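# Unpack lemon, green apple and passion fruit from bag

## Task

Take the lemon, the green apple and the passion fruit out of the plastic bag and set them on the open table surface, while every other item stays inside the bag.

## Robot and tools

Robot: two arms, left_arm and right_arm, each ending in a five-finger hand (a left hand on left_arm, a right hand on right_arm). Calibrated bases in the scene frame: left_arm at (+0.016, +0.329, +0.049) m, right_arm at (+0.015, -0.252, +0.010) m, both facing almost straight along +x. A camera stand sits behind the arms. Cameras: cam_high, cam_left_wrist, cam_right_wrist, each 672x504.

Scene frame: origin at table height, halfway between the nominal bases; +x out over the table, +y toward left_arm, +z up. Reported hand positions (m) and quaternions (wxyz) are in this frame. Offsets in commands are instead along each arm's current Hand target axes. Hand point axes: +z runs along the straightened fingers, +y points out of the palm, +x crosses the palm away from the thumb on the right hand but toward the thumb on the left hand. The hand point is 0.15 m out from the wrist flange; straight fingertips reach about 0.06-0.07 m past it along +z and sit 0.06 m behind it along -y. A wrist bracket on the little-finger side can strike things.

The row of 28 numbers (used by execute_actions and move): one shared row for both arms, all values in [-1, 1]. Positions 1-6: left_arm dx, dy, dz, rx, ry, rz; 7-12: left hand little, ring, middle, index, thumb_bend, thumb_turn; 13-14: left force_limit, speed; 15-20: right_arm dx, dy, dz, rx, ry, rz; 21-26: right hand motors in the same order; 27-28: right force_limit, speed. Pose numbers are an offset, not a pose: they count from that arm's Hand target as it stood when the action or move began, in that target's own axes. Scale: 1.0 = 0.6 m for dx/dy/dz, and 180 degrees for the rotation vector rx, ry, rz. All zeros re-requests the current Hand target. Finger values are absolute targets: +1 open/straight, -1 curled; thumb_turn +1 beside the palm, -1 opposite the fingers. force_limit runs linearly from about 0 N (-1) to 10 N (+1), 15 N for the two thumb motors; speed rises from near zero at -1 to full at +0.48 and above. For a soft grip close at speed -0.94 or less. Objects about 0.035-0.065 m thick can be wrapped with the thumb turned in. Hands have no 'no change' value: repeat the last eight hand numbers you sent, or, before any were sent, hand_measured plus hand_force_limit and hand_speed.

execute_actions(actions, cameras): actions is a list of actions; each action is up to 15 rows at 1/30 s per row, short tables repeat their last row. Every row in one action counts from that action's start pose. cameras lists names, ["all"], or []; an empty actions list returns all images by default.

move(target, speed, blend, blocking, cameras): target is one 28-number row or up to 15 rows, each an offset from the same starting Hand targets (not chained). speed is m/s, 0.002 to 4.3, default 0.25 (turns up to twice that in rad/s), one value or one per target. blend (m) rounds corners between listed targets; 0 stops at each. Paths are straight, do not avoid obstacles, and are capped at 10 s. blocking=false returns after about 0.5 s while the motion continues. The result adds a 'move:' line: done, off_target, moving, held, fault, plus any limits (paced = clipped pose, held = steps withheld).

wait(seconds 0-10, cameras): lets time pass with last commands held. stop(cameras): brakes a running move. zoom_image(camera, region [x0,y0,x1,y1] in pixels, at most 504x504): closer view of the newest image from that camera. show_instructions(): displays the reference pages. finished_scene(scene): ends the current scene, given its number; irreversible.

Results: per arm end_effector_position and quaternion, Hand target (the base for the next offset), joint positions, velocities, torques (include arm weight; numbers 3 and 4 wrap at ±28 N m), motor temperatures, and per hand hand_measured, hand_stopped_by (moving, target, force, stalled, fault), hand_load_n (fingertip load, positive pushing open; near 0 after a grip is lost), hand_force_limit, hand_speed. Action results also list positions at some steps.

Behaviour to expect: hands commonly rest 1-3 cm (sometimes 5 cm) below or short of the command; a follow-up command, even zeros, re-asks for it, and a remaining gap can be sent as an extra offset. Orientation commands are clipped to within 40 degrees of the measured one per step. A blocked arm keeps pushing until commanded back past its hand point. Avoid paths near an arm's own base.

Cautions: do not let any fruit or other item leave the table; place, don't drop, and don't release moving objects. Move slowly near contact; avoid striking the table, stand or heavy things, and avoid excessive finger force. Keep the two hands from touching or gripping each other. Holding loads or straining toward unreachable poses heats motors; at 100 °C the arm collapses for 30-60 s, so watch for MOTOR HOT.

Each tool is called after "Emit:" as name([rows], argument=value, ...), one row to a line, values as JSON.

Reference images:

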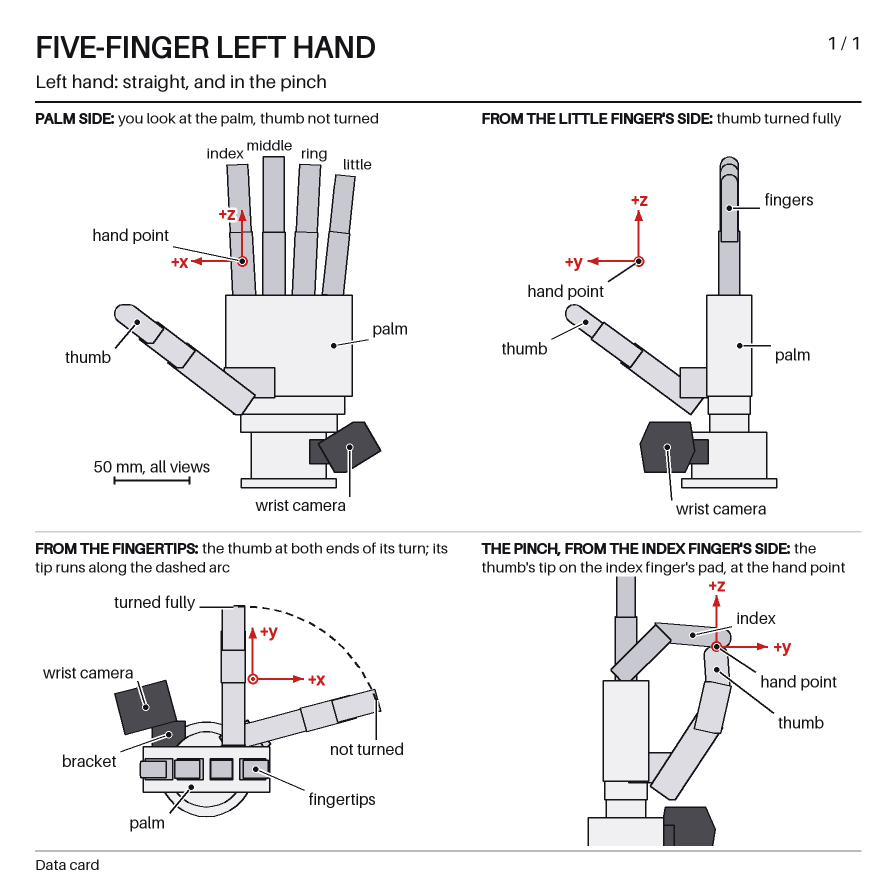

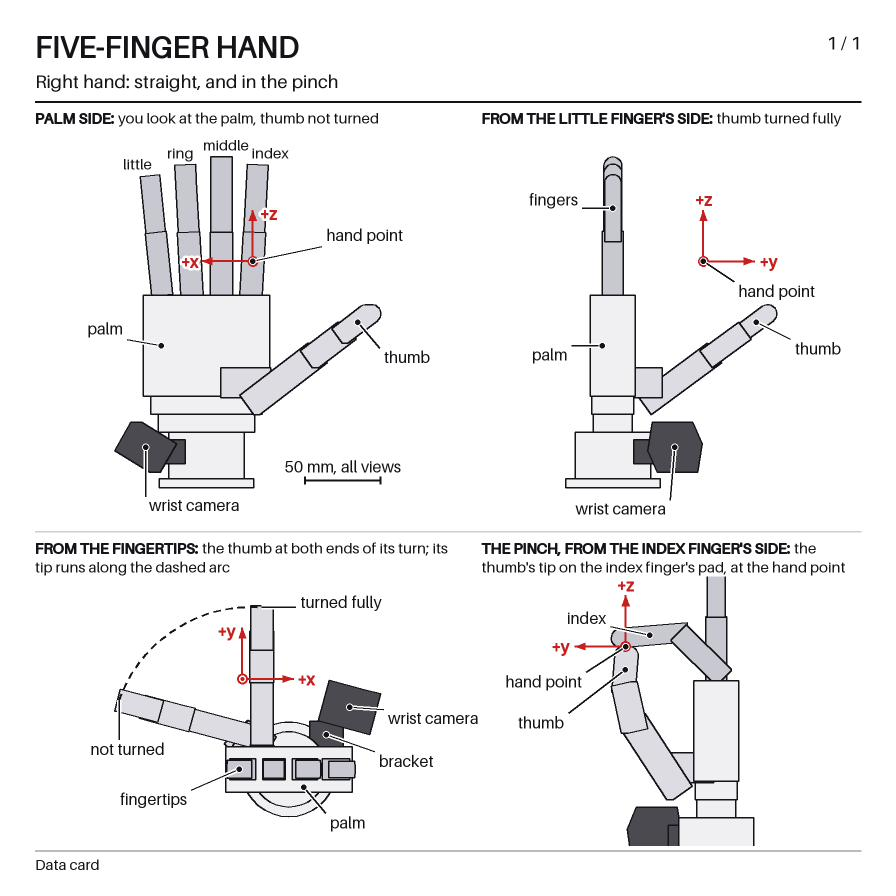

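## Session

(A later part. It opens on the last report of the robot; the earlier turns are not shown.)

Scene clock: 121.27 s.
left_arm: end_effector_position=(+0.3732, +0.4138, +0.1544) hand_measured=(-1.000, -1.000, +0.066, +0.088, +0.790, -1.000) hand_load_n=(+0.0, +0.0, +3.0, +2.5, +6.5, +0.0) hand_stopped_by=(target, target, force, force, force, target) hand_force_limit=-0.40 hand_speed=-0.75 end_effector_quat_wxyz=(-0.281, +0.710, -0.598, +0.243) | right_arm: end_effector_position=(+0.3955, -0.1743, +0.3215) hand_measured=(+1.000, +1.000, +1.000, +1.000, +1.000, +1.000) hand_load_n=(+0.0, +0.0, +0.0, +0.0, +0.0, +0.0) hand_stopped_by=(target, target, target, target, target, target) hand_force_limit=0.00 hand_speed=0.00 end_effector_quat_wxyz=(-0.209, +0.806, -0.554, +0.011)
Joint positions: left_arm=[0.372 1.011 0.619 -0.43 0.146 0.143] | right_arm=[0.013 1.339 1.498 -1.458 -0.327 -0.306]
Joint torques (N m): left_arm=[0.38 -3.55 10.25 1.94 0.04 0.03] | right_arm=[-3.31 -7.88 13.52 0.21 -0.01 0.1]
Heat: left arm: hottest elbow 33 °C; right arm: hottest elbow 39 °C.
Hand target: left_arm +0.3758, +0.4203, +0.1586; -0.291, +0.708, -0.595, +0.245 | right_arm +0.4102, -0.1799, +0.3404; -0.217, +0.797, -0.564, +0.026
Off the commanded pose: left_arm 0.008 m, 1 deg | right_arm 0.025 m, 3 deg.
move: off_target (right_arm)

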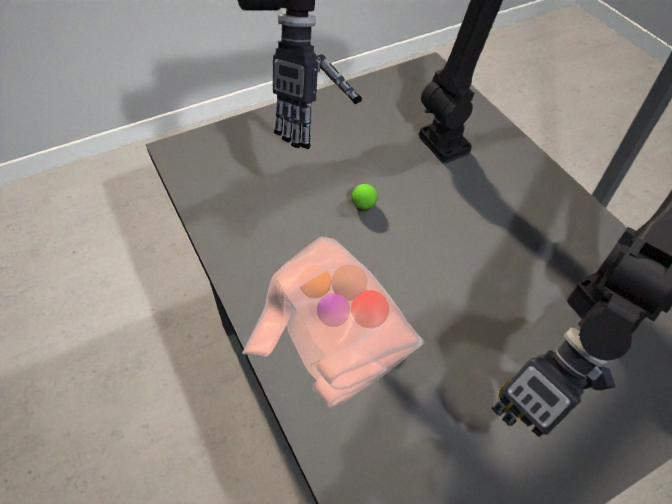

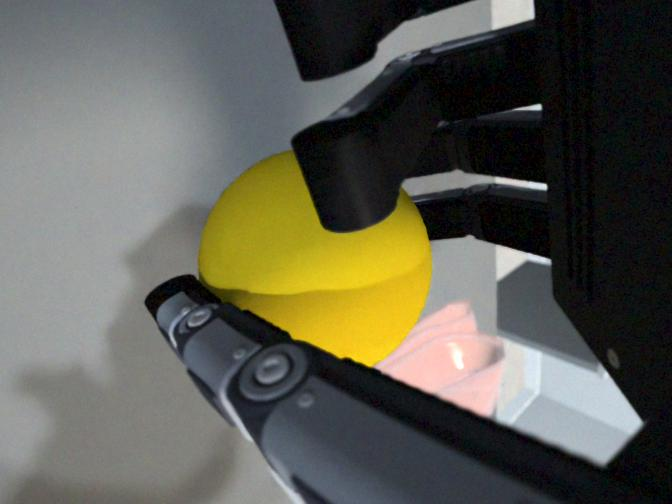

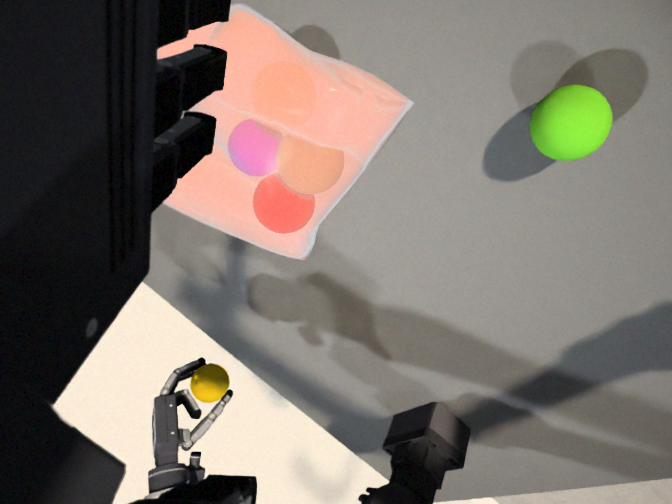

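Emit:
move(target=[0,0.1296,0.1296,0,0,0,-1,-1,-0.3,-0.3,-0.3,-1,-0.4,-0.75,0,0,0,0,0,0,1,1,1,1,1,1,0,0], cameras=["cam_high"], speed=0.15)

Emit:
zoom_image(camera="cam_high", region=[430, 300, 672, 480])

Scene clock: 123.30 s.
left_arm: end_effector_position=(+0.3741, +0.4142, +0.0502) hand_measured=(-1.000, -1.000, +0.066, +0.088, +0.790, -1.000) hand_load_n=(+0.0, +0.0, +3.0, +2.5, +6.5, +0.0) hand_stopped_by=(target, target, force, force, force, target) hand_force_limit=-0.40 hand_speed=-0.75 end_effector_quat_wxyz=(-0.288, +0.707, -0.598, +0.246) | right_arm: end_effector_position=(+0.3955, -0.1743, +0.3215) hand_measured=(+1.000, +1.000, +1.000, +1.000, +1.000, +1.000) hand_load_n=(-0.5, +0.0, +0.0, -0.5, +0.0, +0.0) hand_stopped_by=(target, target, target, target, target, target) hand_force_limit=0.00 hand_speed=0.00 end_effector_quat_wxyz=(-0.209, +0.806, -0.554, +0.011)
Joint positions: left_arm=[0.372 1.243 0.436 0.001 0.146 0.145] | right_arm=[0.013 1.339 1.498 -1.458 -0.327 -0.306]
Joint torques (N m): left_arm=[0.44 -2.96 8.05 1.99 0.04 0.01] | right_arm=[-3.43 -7.88 13.39 0.17 -0.01 0.11]
Heat: left arm: hottest elbow 33 °C; right arm: hottest elbow 39 °C.
Hand target: left_arm +0.3754, +0.4202, +0.0488; -0.291, +0.708, -0.595, +0.245 | right_arm +0.4102, -0.1799, +0.3404; -0.217, +0.797, -0.564, +0.026
Off the commanded pose: left_arm 0.006 m, 1 deg | right_arm 0.025 m, 3 deg.
move: off_target (right_arm)
Images, in order (width x height): cam_high 672x504.

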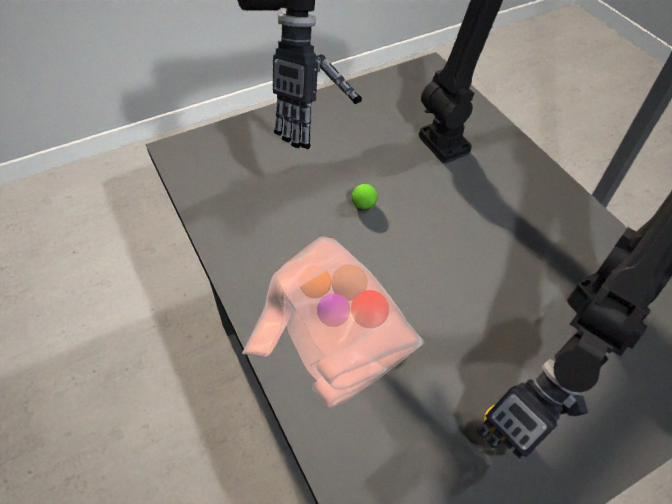

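Scaled by 2.083 from the camera's 672x504 image, which has a finer 960x720 frame.

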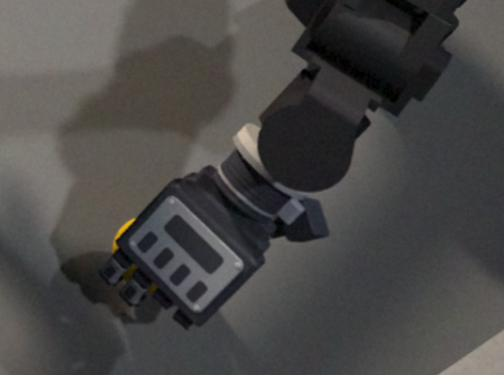

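Emit:
move(target=[0,0.0105,0.0105,0,0,0,-1,-1,-0.3,-0.3,-0.3,-1,-0.4,-0.75,0,0,0,0,0,0,1,1,1,1,1,1,0,0], cameras=[], speed=0.06)

Emit:
move(target=[0,0.007,0.007,0,0,0,-1,-1,-0.3,-0.3,-0.3,-1,-0.4,-0.75,0,0,0,0,0,0,1,1,1,1,1,1,0,0], cameras=[], speed=0.06)

Scene clock: 125.07 s.
left_arm: end_effector_position=(+0.3753, +0.4147, +0.0419) hand_measured=(-1.000, -1.000, +0.066, +0.088, +0.790, -1.000) hand_load_n=(+0.0, +0.0, +3.0, +2.0, +6.5, +0.0) hand_stopped_by=(target, target, force, force, force, target) hand_force_limit=-0.40 hand_speed=-0.75 end_effector_quat_wxyz=(-0.288, +0.706, -0.598, +0.246) | right_arm: end_effector_position=(+0.3955, -0.1743, +0.3215) hand_measured=(+1.000, +1.000, +1.000, +1.000, +1.000, +1.000) hand_load_n=(+0.0, +0.0, +0.0, +0.0, +0.0, -0.5) hand_stopped_by=(target, target, target, target, target, target) hand_force_limit=0.00 hand_speed=0.00 end_effector_quat_wxyz=(-0.209, +0.806, -0.554, +0.011)
Joint positions: left_arm=[0.372 1.274 0.428 0.041 0.146 0.145] | right_arm=[0.013 1.339 1.498 -1.458 -0.327 -0.306]
Joint torques (N m): left_arm=[0.38 -3.31 7.56 2.13 0.03 0] | right_arm=[-3.49 -8 13.48 0.29 -0.03 0.09]
Heat: left arm: hottest elbow 33 °C; right arm: hottest elbow 39 °C.
Hand target: left_arm +0.3754, +0.4201, +0.0398; -0.291, +0.708, -0.595, +0.245 | right_arm +0.4102, -0.1799, +0.3404; -0.217, +0.797, -0.564, +0.026
Off the commanded pose: left_arm 0.006 m, 1 deg | right_arm 0.025 m, 3 deg.
move: off_target (right_arm)
No camera images: "cameras" was empty.

Scene clock: 125.97 s.
left_arm: end_effector_position=(+0.3754, +0.4147, +0.0361) hand_measured=(-1.000, -1.000, +0.066, +0.088, +0.790, -1.000) hand_load_n=(+0.0, +0.0, +3.0, +2.0, +6.0, +0.0) hand_stopped_by=(target, target, force, force, force, target) hand_force_limit=-0.40 hand_speed=-0.75 end_effector_quat_wxyz=(-0.288, +0.706, -0.598, +0.246) | right_arm: end_effector_position=(+0.3955, -0.1743, +0.3215) hand_measured=(+1.000, +1.000, +1.000, +1.000, +1.000, +1.000) hand_load_n=(+0.0, +0.0, +0.0, +0.0, +0.0, +0.0) hand_stopped_by=(target, target, target, target, target, target) hand_force_limit=0.00 hand_speed=0.00 end_effector_quat_wxyz=(-0.209, +0.806, -0.554, +0.011)
Joint positions: left_arm=[0.372 1.294 0.422 0.069 0.146 0.145] | right_arm=[0.013 1.339 1.498 -1.458 -0.327 -0.306]
Joint torques (N m): left_arm=[0.32 -3.55 7.38 2.07 0.02 0.01] | right_arm=[-3.6 -7.65 13.35 0.28 0.01 0.12]
Heat: left arm: hottest elbow 32 °C; right arm: hottest elbow 39 °C.
Hand target: left_arm +0.3752, +0.4201, +0.0338; -0.291, +0.708, -0.595, +0.245 | right_arm +0.4102, -0.1799, +0.3404; -0.217, +0.797, -0.564, +0.026
Off the commanded pose: left_arm 0.006 m, 0 deg | right_arm 0.025 m, 3 deg.
move: off_target (right_arm)
No camera images: "cameras" was empty.

Emit:
move(target=[0,0.006,0.006,0,0,0,-1,-1,-0.3,-0.3,-0.3,-1,-0.4,-0.75,0,0,0,0,0,0,1,1,1,1,1,1,0,0], cameras=["cam_left_wrist"], speed=0.06)

Scene clock: 127.13 s.
left_arm: end_effector_position=(+0.3766, +0.4153, +0.0343) hand_measured=(-1.000, -1.000, +0.066, +0.088, +0.790, -1.000) hand_load_n=(+0.0, +0.0, +2.0, +1.5, +7.5, +0.0) hand_stopped_by=(target, target, force, force, force, target) hand_force_limit=-0.40 hand_speed=-0.75 end_effector_quat_wxyz=(-0.291, +0.705, -0.597, +0.248) | right_arm: end_effector_position=(+0.3955, -0.1743, +0.3215) hand_measured=(+1.000, +1.000, +1.000, +1.000, +1.000, +1.000) hand_load_n=(-0.5, +0.0, +0.0, +0.0, +0.0, +0.0) hand_stopped_by=(target, target, target, target, target, target) hand_force_limit=0.00 hand_speed=0.00 end_effector_quat_wxyz=(-0.209, +0.806, -0.554, +0.011)
Joint positions: left_arm=[0.373 1.303 0.418 0.089 0.147 0.145] | right_arm=[0.013 1.339 1.498 -1.458 -0.327 -0.306]
Joint torques (N m): left_arm=[0.32 -2.96 7.2 2.09 0 0.01] | right_arm=[-3.43 -8 13.41 0.23 -0.05 0.13]
Heat: left arm: hottest elbow 32 °C; right arm: hottest elbow 39 °C.
Hand target: left_arm +0.3753, +0.4201, +0.0287; -0.291, +0.708, -0.595, +0.245 | right_arm +0.4102, -0.1799, +0.3404; -0.217, +0.797, -0.564, +0.026
Off the commanded pose: left_arm 0.008 m, 0 deg | right_arm 0.025 m, 3 deg.
move: off_target (right_arm)
Images, in order (width x height): cam_left_wrist 672x504.

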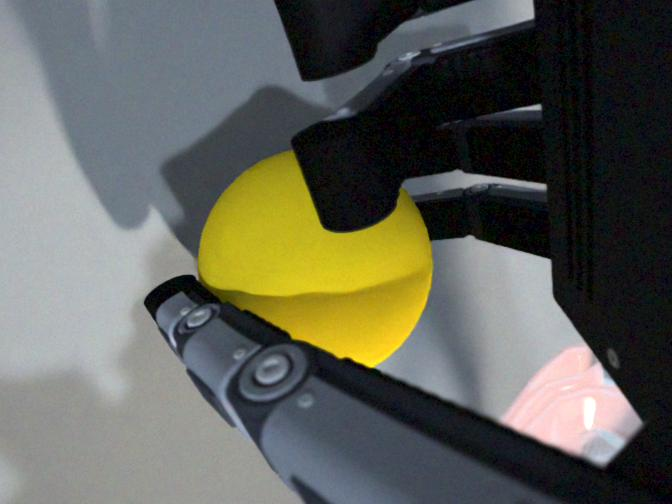

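Emit:
move(target=[0,-0.006,-0.006,0,0,0,-1,-1,0.6,0.6,1,-1,-0.4,-0.6,0,0,0,0,0,0,1,1,1,1,1,1,0,0], cameras=["cam_left_wrist"], speed=0.06)

Scene clock: 128.37 s.
left_arm: end_effector_position=(+0.3766, +0.4153, +0.0334) hand_measured=(-1.000, -1.000, +0.600, +0.600, +1.000, -1.000) hand_load_n=(+0.0, +0.0, +0.0, +0.0, +0.0, +0.0) hand_stopped_by=(target, target, target, target, target, target) hand_force_limit=-0.40 hand_speed=-0.60 end_effector_quat_wxyz=(-0.290, +0.706, -0.597, +0.248) | right_arm: end_effector_position=(+0.3955, -0.1743, +0.3215) hand_measured=(+1.000, +1.000, +1.000, +1.000, +1.000, +1.000) hand_load_n=(+0.0, +0.0, +0.0, +0.0, +0.0, +0.0) hand_stopped_by=(target, target, target, target, target, target) hand_force_limit=0.00 hand_speed=0.00 end_effector_quat_wxyz=(-0.209, +0.806, -0.554, +0.011)
Joint positions: left_arm=[0.373 1.307 0.418 0.091 0.148 0.145] | right_arm=[0.013 1.339 1.498 -1.458 -0.327 -0.306]
Joint torques (N m): left_arm=[0.26 -4.6 7.62 1.2 -0.04 0] | right_arm=[-3.43 -8 13.53 0.27 0 0.11]
Heat: left arm: hottest elbow 32 °C; right arm: hottest elbow 39 °C.
Hand target: left_arm +0.3753, +0.4202, +0.0338; -0.291, +0.708, -0.595, +0.245 | right_arm +0.4102, -0.1799, +0.3404; -0.217, +0.797, -0.564, +0.026
Off the commanded pose: left_arm 0.005 m, 0 deg | right_arm 0.025 m, 3 deg.
move: off_target (right_arm)
Images, in order (width x height): cam_left_wrist 672x504.

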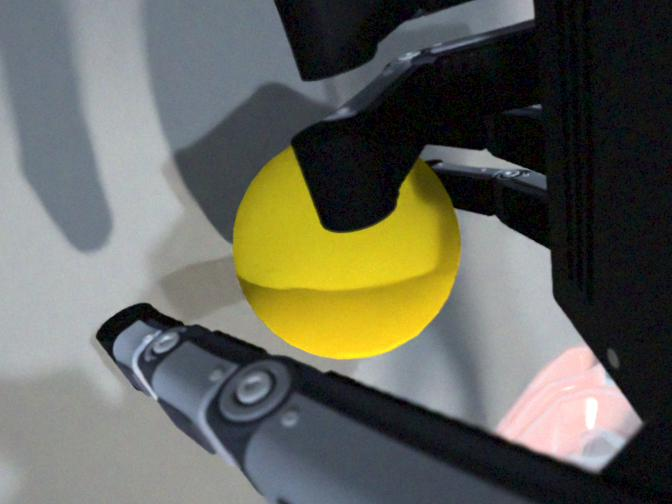

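Emit:
move(target=[0,-0.23,-0.23,0,0,0,-1,-1,0.6,0.6,1,-1,-0.4,-0.6,0,0,0,0,0,0,1,1,1,1,1,1,0,0], cameras=["all"], speed=0.2)

Emit:
zoom_image(camera="cam_high", region=[230, 220, 440, 420])

Emit:
zoom_image(camera="cam_right_wrist", region=[150, 0, 450, 300])

Scene clock: 131.30 s.
left_arm: end_effector_position=(+0.3640, +0.4104, +0.2038) hand_measured=(-1.000, -1.000, +0.600, +0.600, +1.000, -1.000) hand_load_n=(+0.0, +0.0, +0.0, +0.0, +0.0, +0.0) hand_stopped_by=(target, target, target, target, target, target) hand_force_limit=-0.40 hand_speed=-0.60 end_effector_quat_wxyz=(-0.271, +0.713, -0.601, +0.238) | right_arm: end_effector_position=(+0.3955, -0.1743, +0.3215) hand_measured=(+1.000, +1.000, +1.000, +1.000, +1.000, +1.000) hand_load_n=(+0.0, +0.0, +0.0, +0.0, +0.0, +0.0) hand_stopped_by=(target, target, target, target, target, target) hand_force_limit=0.00 hand_speed=0.00 end_effector_quat_wxyz=(-0.209, +0.806, -0.554, +0.011)
Joint positions: left_arm=[0.373 0.943 0.724 -0.627 0.148 0.145] | right_arm=[0.013 1.339 1.498 -1.458 -0.327 -0.306]
Joint torques (N m): left_arm=[0.26 -3.08 15.08 1.2 -0.06 0.01] | right_arm=[-3.14 -8.12 13.44 0.2 0 0.09]
Heat: left arm: hottest elbow 33 °C; right arm: hottest elbow 40 °C.
Hand target: left_arm +0.3760, +0.4205, +0.2290; -0.291, +0.708, -0.595, +0.245 | right_arm +0.4102, -0.1799, +0.3404; -0.217, +0.797, -0.564, +0.026
Off the commanded pose: left_arm 0.030 m, 3 deg | right_arm 0.025 m, 3 deg.
move: off_target (left_arm, right_arm)

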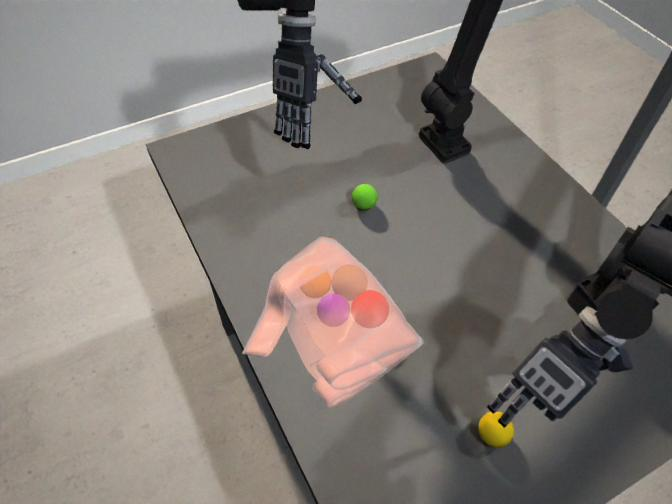

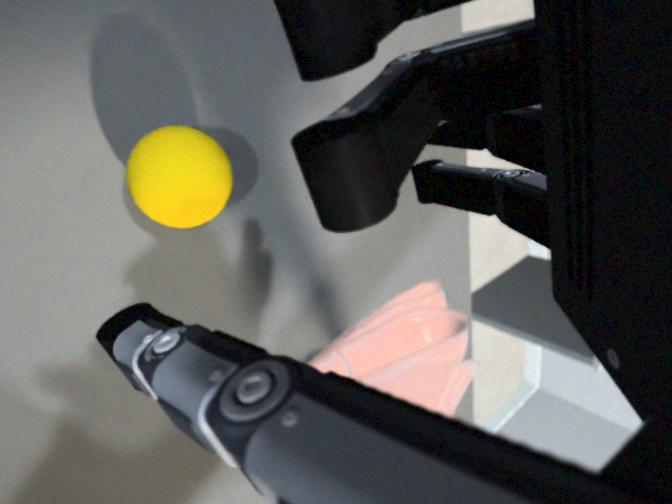

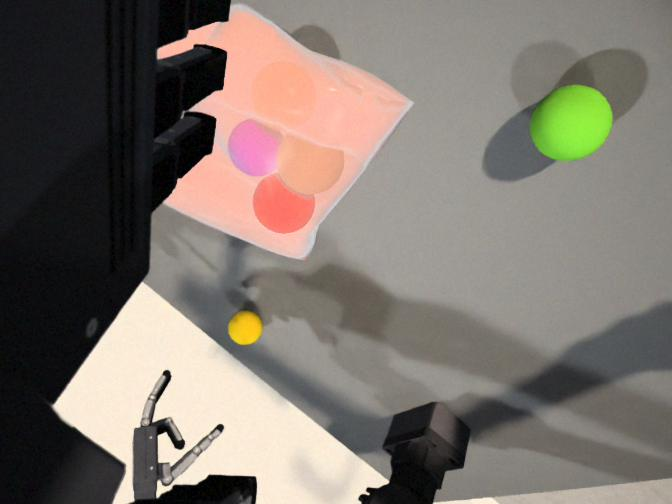

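Scaled by 2.400 from the camera's 672x504 image, which has a finer 960x720 frame.

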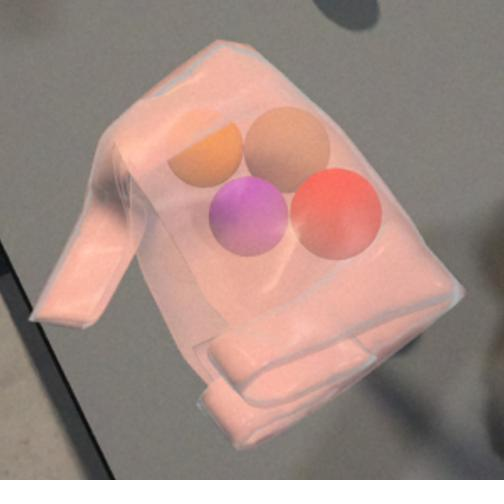

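Scaled by 1.680 from the camera's 672x504 image, which has a finer 960x720 frame.

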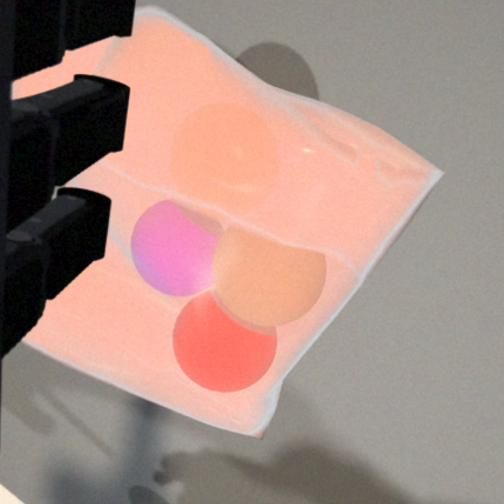

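Emit:
move(target=[0.1817,-0.2327,-0.0053,-0.1382,0.1503,0.112,1,1,1,1,1,1,-0.4,0,0,0,0,0,0,0,1,1,1,1,1,1,0,0], cameras=["cam_left_wrist","cam_high"], speed=0.25)

Emit:
zoom_image(camera="cam_left_wrist", region=[150, 50, 550, 350])

Scene clock: 135.23 s.
left_arm: end_effector_position=(+0.4778, +0.3333, +0.3172) hand_measured=(+1.000, +1.000, +1.000, +1.000, +1.000, +1.000) hand_load_n=(+0.0, +0.0, +0.0, +0.0, +0.0, +0.0) hand_stopped_by=(target, target, target, target, target, target) hand_force_limit=-0.40 hand_speed=0.00 end_effector_quat_wxyz=(+0.016, -0.575, +0.791, -0.209) | right_arm: end_effector_position=(+0.3955, -0.1743, +0.3215) hand_measured=(+1.000, +1.000, +1.000, +1.000, +1.000, +1.000) hand_load_n=(+0.0, +0.0, +0.0, +0.0, +0.0, +0.0) hand_stopped_by=(target, target, target, target, target, target) hand_force_limit=0.00 hand_speed=0.00 end_effector_quat_wxyz=(-0.209, +0.806, -0.554, +0.011)
Joint positions: left_arm=[0.165 1.553 1.609 -1.399 0.359 0.435] | right_arm=[0.013 1.339 1.498 -1.458 -0.327 -0.306]
Joint torques (N m): left_arm=[-1.85 -9.76 14.56 0.39 0.2 -0.01] | right_arm=[-3.49 -7.94 13.27 0.35 -0.01 0.11]
Heat: left arm: hottest elbow 33 °C; right arm: hottest elbow 40 °C.
Hand target: left_arm +0.4903, +0.3297, +0.3295; +0.026, -0.564, +0.797, -0.216 | right_arm +0.4102, -0.1799, +0.3404; -0.217, +0.797, -0.564, +0.026
Off the commanded pose: left_arm 0.018 m, 2 deg | right_arm 0.025 m, 3 deg.
move: off_target (left_arm, right_arm)
Images, in order (width x height): cam_high 672x504, cam_left_wrist 672x504.

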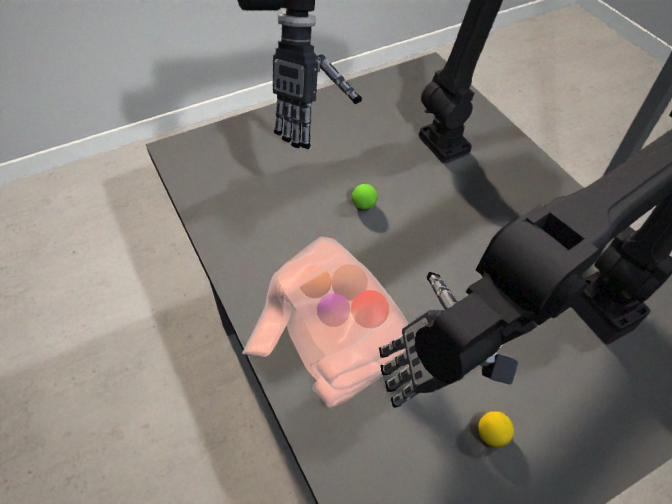

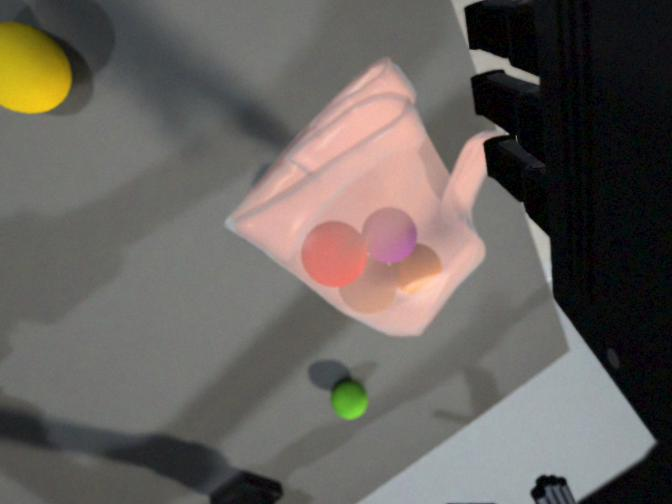

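Scaled by 1.260 from the camera's 672x504 image, which has a finer 960x720 frame.

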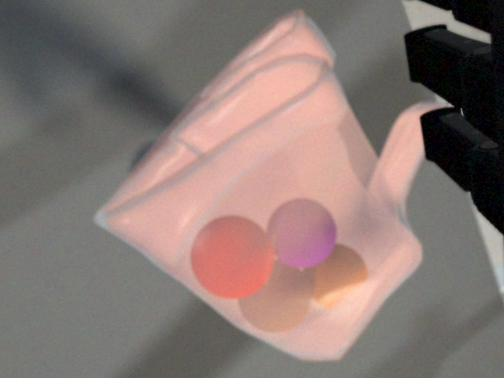

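Emit:
move(target=[0.0177,-0.0473,0.2263,0,0,0,1,1,1,1,1,1,-0.4,0,0,0,0,0,0,0,1,1,1,1,1,1,0,0], cameras=["cam_left_wrist","cam_high"], speed=0.2)

Emit:
zoom_image(camera="cam_left_wrist", region=[100, 0, 550, 400])

Scene clock: 138.63 s.
left_arm: end_effector_position=(+0.5453, +0.2751, +0.2206) hand_measured=(+1.000, +1.000, +1.000, +1.000, +1.000, +1.000) hand_load_n=(+0.0, +0.0, +0.0, +0.0, +0.0, +0.0) hand_stopped_by=(target, target, target, target, target, target) hand_force_limit=-0.40 hand_speed=0.00 end_effector_quat_wxyz=(+0.023, -0.565, +0.796, -0.214) | right_arm: end_effector_position=(+0.3955, -0.1743, +0.3215) hand_measured=(+1.000, +1.000, +1.000, +1.000, +1.000, +1.000) hand_load_n=(+0.0, +0.0, +0.0, +0.0, -0.5, -0.5) hand_stopped_by=(target, target, target, target, target, target) hand_force_limit=0.00 hand_speed=0.00 end_effector_quat_wxyz=(-0.209, +0.806, -0.554, +0.011)
Joint positions: left_arm=[0.038 1.711 1.549 -1.121 0.331 0.324] | right_arm=[0.013 1.339 1.498 -1.458 -0.327 -0.306]
Joint torques (N m): left_arm=[-1.67 -12.28 10.51 1.2 -0.03 -0.13] | right_arm=[-3.55 -8.06 13.41 0.29 0 0.08]
Heat: left arm: hottest elbow 33 °C; right arm: hottest elbow 40 °C.
Hand target: left_arm +0.5503, +0.2698, +0.2195; +0.027, -0.564, +0.797, -0.216 | right_arm +0.4102, -0.1799, +0.3404; -0.217, +0.797, -0.564, +0.026
Off the commanded pose: left_arm 0.008 m, 0 deg | right_arm 0.025 m, 3 deg.
move: off_target (right_arm)
Images, in order (width x height): cam_high 672x504, cam_left_wrist 672x504.

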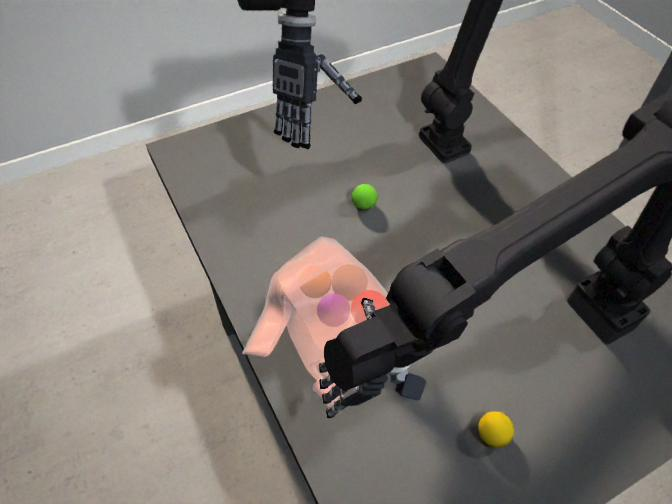

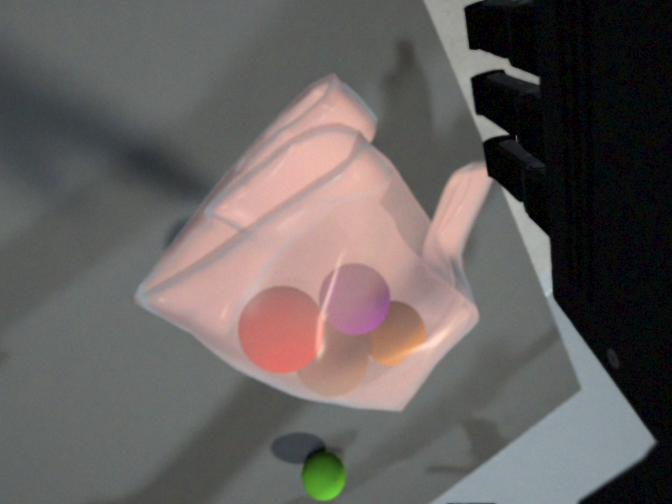

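Scaled by 1.120 from the camera's 672x504 image, which has a finer 960x720 frame.

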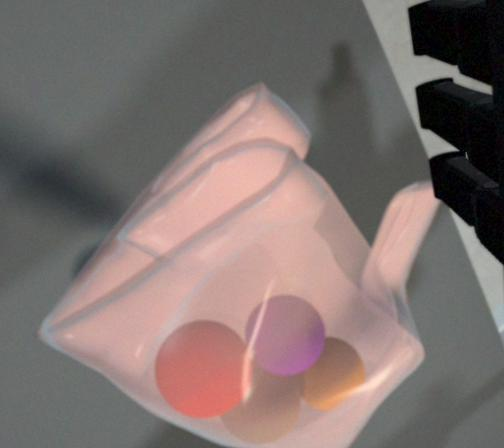

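Emit:
zoom_image(camera="cam_left_wrist", region=[220, 60, 500, 280])

Emit:
zoom_image(camera="cam_high", region=[240, 220, 400, 380])

Scaled by 1.800 from the camera's 672x504 image, which has a finer 960x720 frame.

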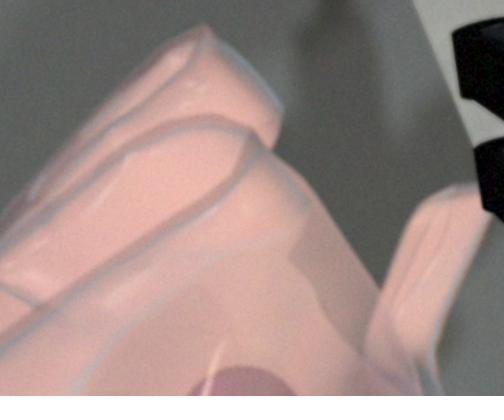

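Scaled by 3.150 from the camera's 672x504 image, which has a finer 960x720 frame.

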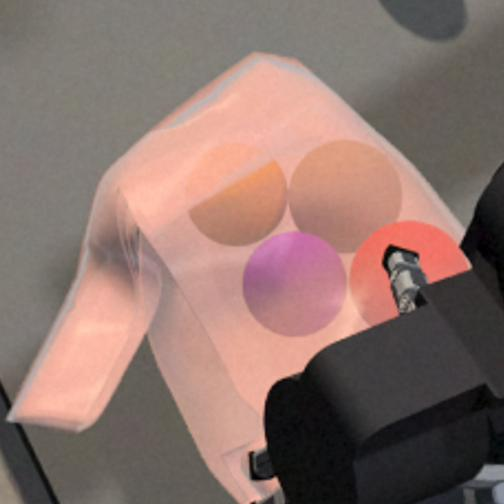

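Emit:
move(target=[0.2343,-0.1573,0.2465,-0.1169,-0.0755,-0.0515,0,0,0,0,1,1,-0.4,0.2,0,0,0,0,0,0,1,1,1,1,1,1,0,0], cameras=["all"], speed=0.15)

Emit:
zoom_image(camera="cam_high", region=[220, 220, 400, 400])

Scene clock: 149.63 s.
left_arm: end_effector_position=(+0.6167, +0.0763, +0.1475) hand_measured=(+0.000, +0.000, +0.000, +0.000, +1.000, +1.000) hand_load_n=(+0.0, +0.0, +0.0, +0.0, +0.0, +0.0) hand_stopped_by=(target, target, target, target, target, target) hand_force_limit=-0.40 hand_speed=0.20 end_effector_quat_wxyz=(-0.006, -0.642, +0.767, +0.005) | right_arm: end_effector_position=(+0.3955, -0.1743, +0.3215) hand_measured=(+1.000, +1.000, +1.000, +1.000, +1.000, +1.000) hand_load_n=(+0.0, +0.0, +0.0, +0.0, +0.0, -0.5) hand_stopped_by=(target, target, target, target, target, target) hand_force_limit=0.00 hand_speed=0.00 end_effector_quat_wxyz=(-0.209, +0.806, -0.554, +0.011)
Joint positions: left_arm=[-0.333 2.309 2.31 -1.587 0.006 -0.158] | right_arm=[0.013 1.339 1.498 -1.458 -0.327 -0.306]
Joint torques (N m): left_arm=[-1.32 -18.08 13.89 0.03 -0.24 -0.14] | right_arm=[-3.25 -8.35 13.39 0.18 -0.01 0.11]
Heat: left arm: hottest elbow 33 °C; right arm: hottest elbow 41 °C.
Hand target: left_arm +0.6254, +0.0697, +0.1493; -0.001, -0.643, +0.766, -0.001 | right_arm +0.4102, -0.1799, +0.3404; -0.217, +0.797, -0.564, +0.026
Off the commanded pose: left_arm 0.011 m, 1 deg | right_arm 0.025 m, 3 deg.
move: off_target (left_arm, right_arm)

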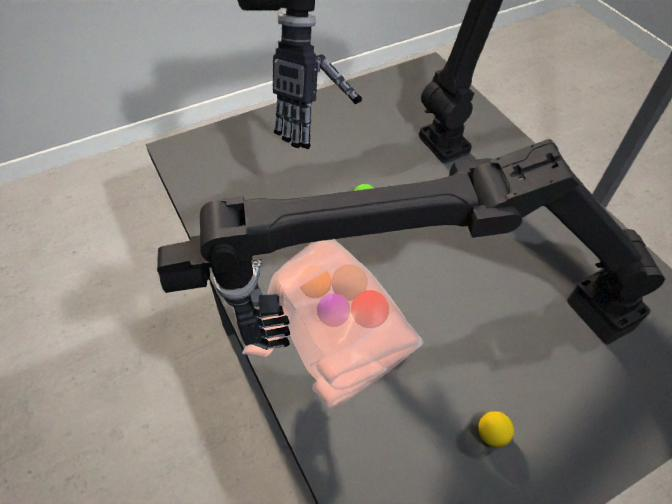

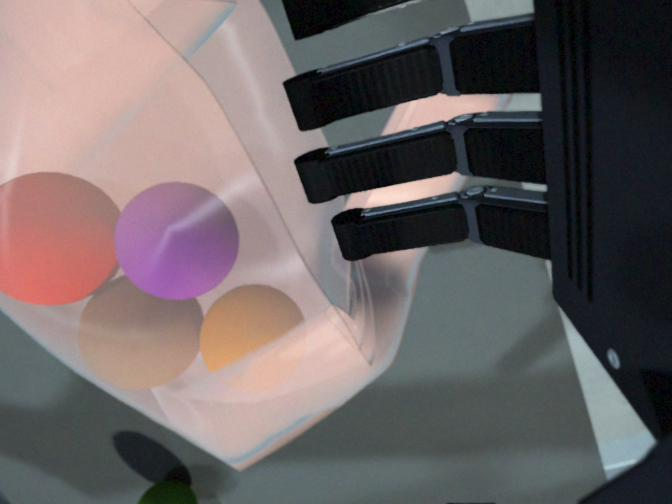

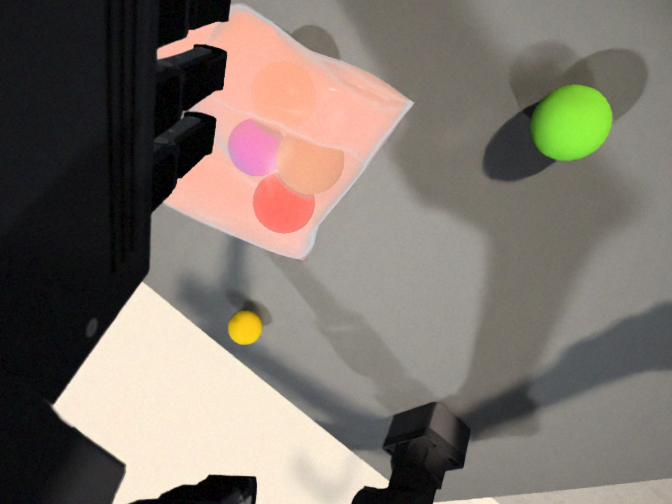

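Scaled by 2.800 from the camera's 672x504 image, which has a finer 960x720 frame.

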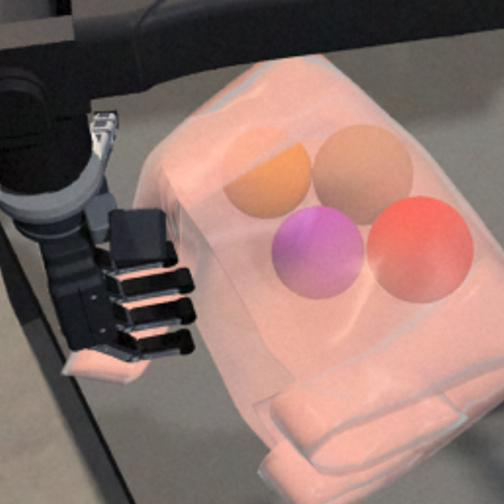

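Emit:
move(target=[0,0.008,0.187,0,0,0,0,0,0,0,1,1,-0.4,0.2,0,0,0,0,0,0,1,1,1,1,1,1,0,0], cameras=["cam_left_wrist","cam_high"], speed=0.12)

Emit:
zoom_image(camera="cam_high", region=[220, 220, 400, 400])

Scene clock: 153.07 s.
left_arm: end_effector_position=(+0.6208, +0.0749, +0.0470) hand_measured=(+0.000, +0.000, +0.000, +0.000, +1.000, +1.000) hand_load_n=(+0.0, +0.0, +0.0, -0.5, +0.0, +0.0) hand_stopped_by=(target, target, target, target, target, target) hand_force_limit=-0.40 hand_speed=0.20 end_effector_quat_wxyz=(-0.001, -0.642, +0.767, -0.004) | right_arm: end_effector_position=(+0.3955, -0.1743, +0.3215) hand_measured=(+1.000, +1.000, +1.000, +1.000, +1.000, +1.000) hand_load_n=(+0.0, +0.0, +0.0, +0.0, +0.0, +0.0) hand_stopped_by=(target, target, target, target, target, target) hand_force_limit=0.00 hand_speed=0.00 end_effector_quat_wxyz=(-0.209, +0.806, -0.554, +0.011)
Joint positions: left_arm=[-0.333 2.347 2.118 -1.336 0.005 -0.159] | right_arm=[0.013 1.339 1.498 -1.458 -0.327 -0.306]
Joint torques (N m): left_arm=[-1.44 -18.73 9.52 0.7 -0.23 -0.15] | right_arm=[-3.49 -8 13.42 0.27 -0.01 0.1]
Heat: left arm: hottest elbow 33 °C; right arm: hottest elbow 41 °C.
Hand target: left_arm +0.6208, +0.0702, +0.0372; +0.000, -0.643, +0.766, -0.001 | right_arm +0.4102, -0.1799, +0.3404; -0.217, +0.797, -0.564, +0.026
Off the commanded pose: left_arm 0.011 m, 0 deg | right_arm 0.025 m, 3 deg.
move: off_target (left_arm, right_arm)
Images, in order (width x height): cam_high 672x504, cam_left_wrist 672x504.

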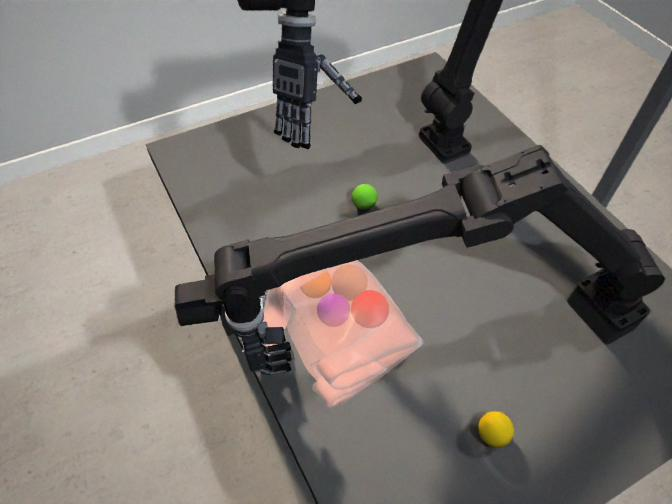

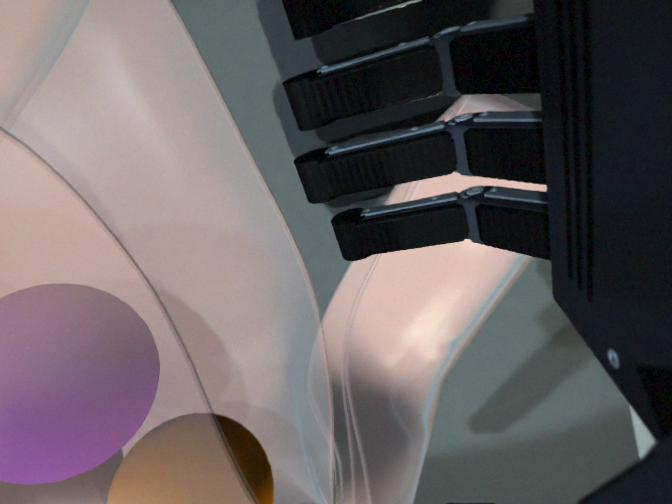

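Scaled by 2.800 from the camera's 672x504 image, which has a finer 960x720 frame.

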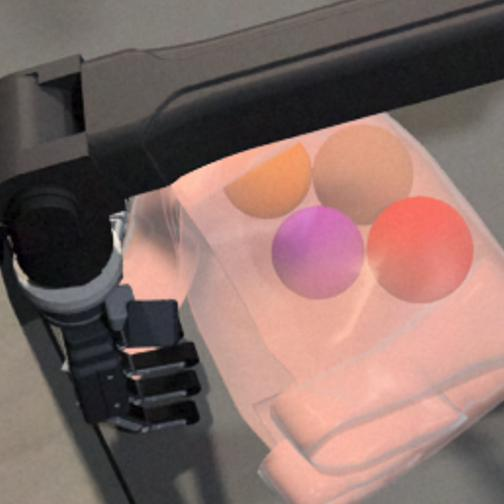

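Emit:
move([
  [0,0.0,0.02,0,0,0,0,0,0,0,1,1,-0.4,0.2,0,0,0,0,0,0,1,1,1,1,1,1,0,0],
  [0,0.093,0.02,0,0,0,0,0,0,0,1,1,-0.4,0.2,0,0,0,0,0,0,1,1,1,1,1,1,0,0],
], cameras=["cam_left_wrist","cam_high"], speed=0.08)

Scene clock: 156.00 s.
left_arm: end_effector_position=(+0.5785, +0.0867, +0.0396) hand_measured=(+0.000, +0.000, +0.000, +0.000, +1.000, +1.000) hand_load_n=(+0.0, +0.0, -4.0, +0.0, +0.0, +0.0) hand_stopped_by=(target, target, target, target, target, target) hand_force_limit=-0.40 hand_speed=0.20 end_effector_quat_wxyz=(+0.006, -0.646, +0.763, -0.015) | right_arm: end_effector_position=(+0.3955, -0.1743, +0.3215) hand_measured=(+1.000, +1.000, +1.000, +1.000, +1.000, +1.000) hand_load_n=(+0.0, +0.0, +0.0, +0.0, +0.0, +0.0) hand_stopped_by=(target, target, target, target, target, target) hand_force_limit=0.00 hand_speed=0.00 end_effector_quat_wxyz=(-0.209, +0.806, -0.554, +0.011)
Joint positions: left_arm=[-0.337 2.201 1.835 -1.174 0.004 -0.173] | right_arm=[0.013 1.339 1.498 -1.458 -0.327 -0.306]
Joint torques (N m): left_arm=[-2.14 -17.44 7.13 0.58 -0.22 -0.15] | right_arm=[-3.6 -8.35 13.52 0.21 -0.02 0.07]
Heat: left arm: hottest elbow 33 °C; right arm: hottest elbow 42 °C.
Hand target: left_arm +0.5658, +0.0799, +0.0250; +0.000, -0.643, +0.766, -0.001 | right_arm +0.4102, -0.1799, +0.3404; -0.217, +0.797, -0.564, +0.026
Off the commanded pose: left_arm 0.020 m, 2 deg | right_arm 0.025 m, 3 deg.
move: off_target (left_arm, right_arm)
Images, in order (width x height): cam_high 672x504, cam_left_wrist 672x504.

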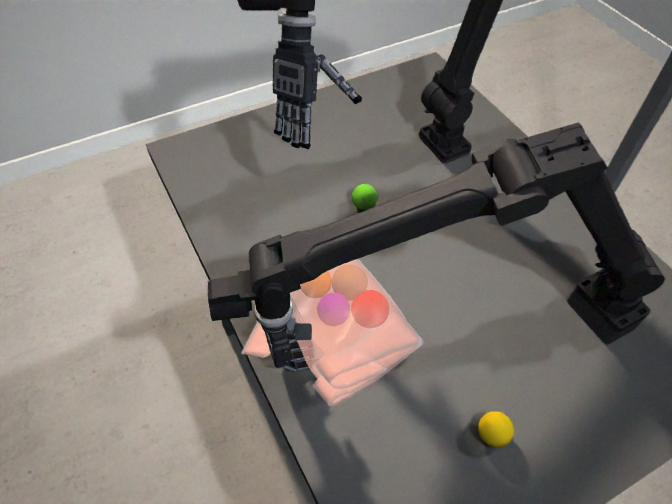

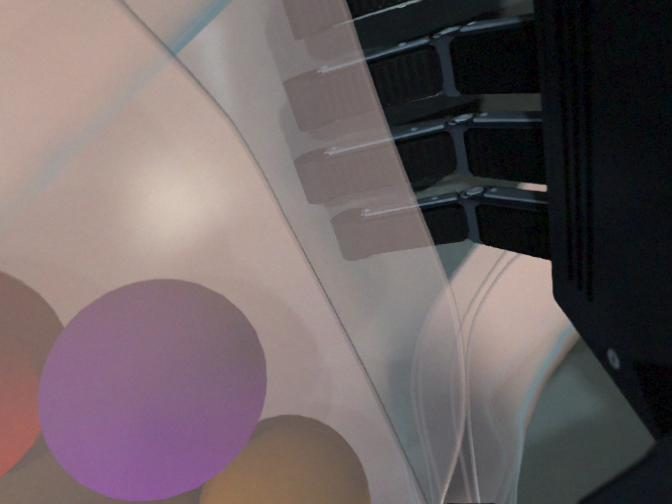

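Emit:
move([
  [0,-0.1,-0.01,0,0,0,0,0,0,0,1,1,-0.4,0.2,0,0,0,0,0,0,1,1,1,1,1,1,0,0],
  [0,-0.1,-0.075,0,0,0,0,0,0,0,1,1,-0.4,0.2,0,0,0,0,0,0,1,1,1,1,1,1,0,0],
], cameras=["cam_left_wrist","cam_high"], speed=0.12)

Scene clock: 160.20 s.
left_arm: end_effector_position=(+0.6127, +0.0747, +0.0595) hand_measured=(+0.000, +0.000, +0.000, +0.000, +1.000, +1.000) hand_load_n=(+0.0, +0.0, +0.0, +0.0, +0.0, +0.0) hand_stopped_by=(target, target, target, target, target, target) hand_force_limit=-0.40 hand_speed=0.20 end_effector_quat_wxyz=(-0.009, -0.646, +0.763, +0.012) | right_arm: end_effector_position=(+0.3955, -0.1743, +0.3215) hand_measured=(+1.000, +1.000, +1.000, +1.000, +1.000, +1.000) hand_load_n=(+0.0, +0.0, +0.0, +0.0, +0.0, +0.0) hand_stopped_by=(target, target, target, target, target, target) hand_force_limit=0.00 hand_speed=0.00 end_effector_quat_wxyz=(-0.209, +0.806, -0.554, +0.011)
Joint positions: left_arm=[-0.337 2.344 2.141 -1.397 0.004 -0.172] | right_arm=[0.013 1.339 1.498 -1.458 -0.327 -0.306]
Joint torques (N m): left_arm=[-0.97 -19.43 13.52 0.06 -0.21 0.02] | right_arm=[-3.25 -8.06 13.41 0.27 -0.01 0.12]
Heat: left arm: hottest elbow 33 °C; right arm: hottest elbow 42 °C.
Hand target: left_arm +0.6248, +0.0696, +0.0701; -0.001, -0.643, +0.766, -0.001 | right_arm +0.4102, -0.1799, +0.3404; -0.217, +0.797, -0.564, +0.026
Off the commanded pose: left_arm 0.017 m, 2 deg | right_arm 0.025 m, 3 deg.
move: off_target (left_arm, right_arm)
Images, in order (width x height): cam_high 672x504, cam_left_wrist 672x504.

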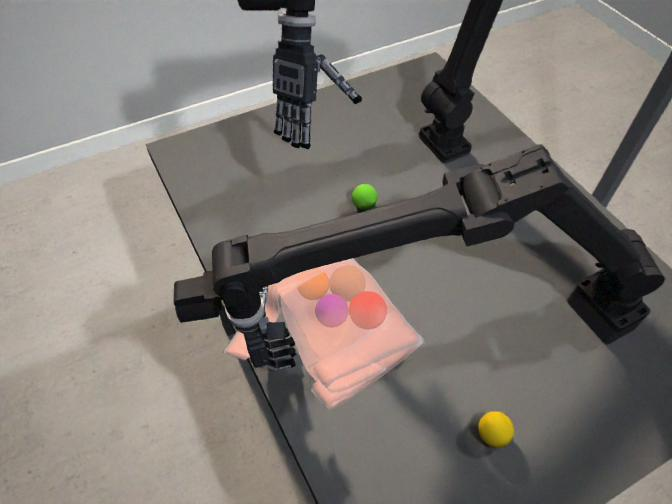

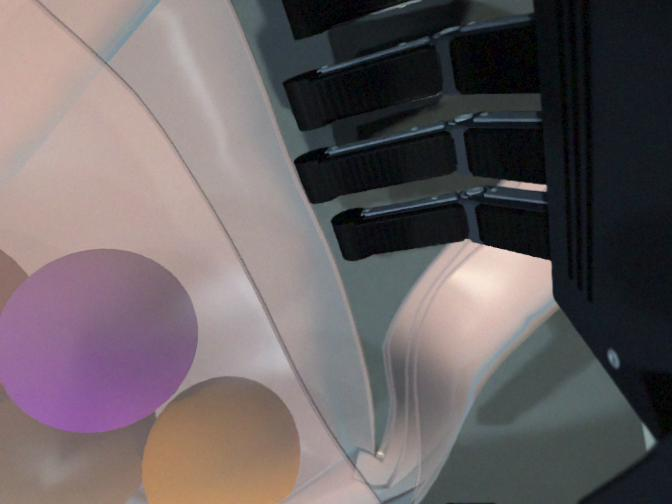

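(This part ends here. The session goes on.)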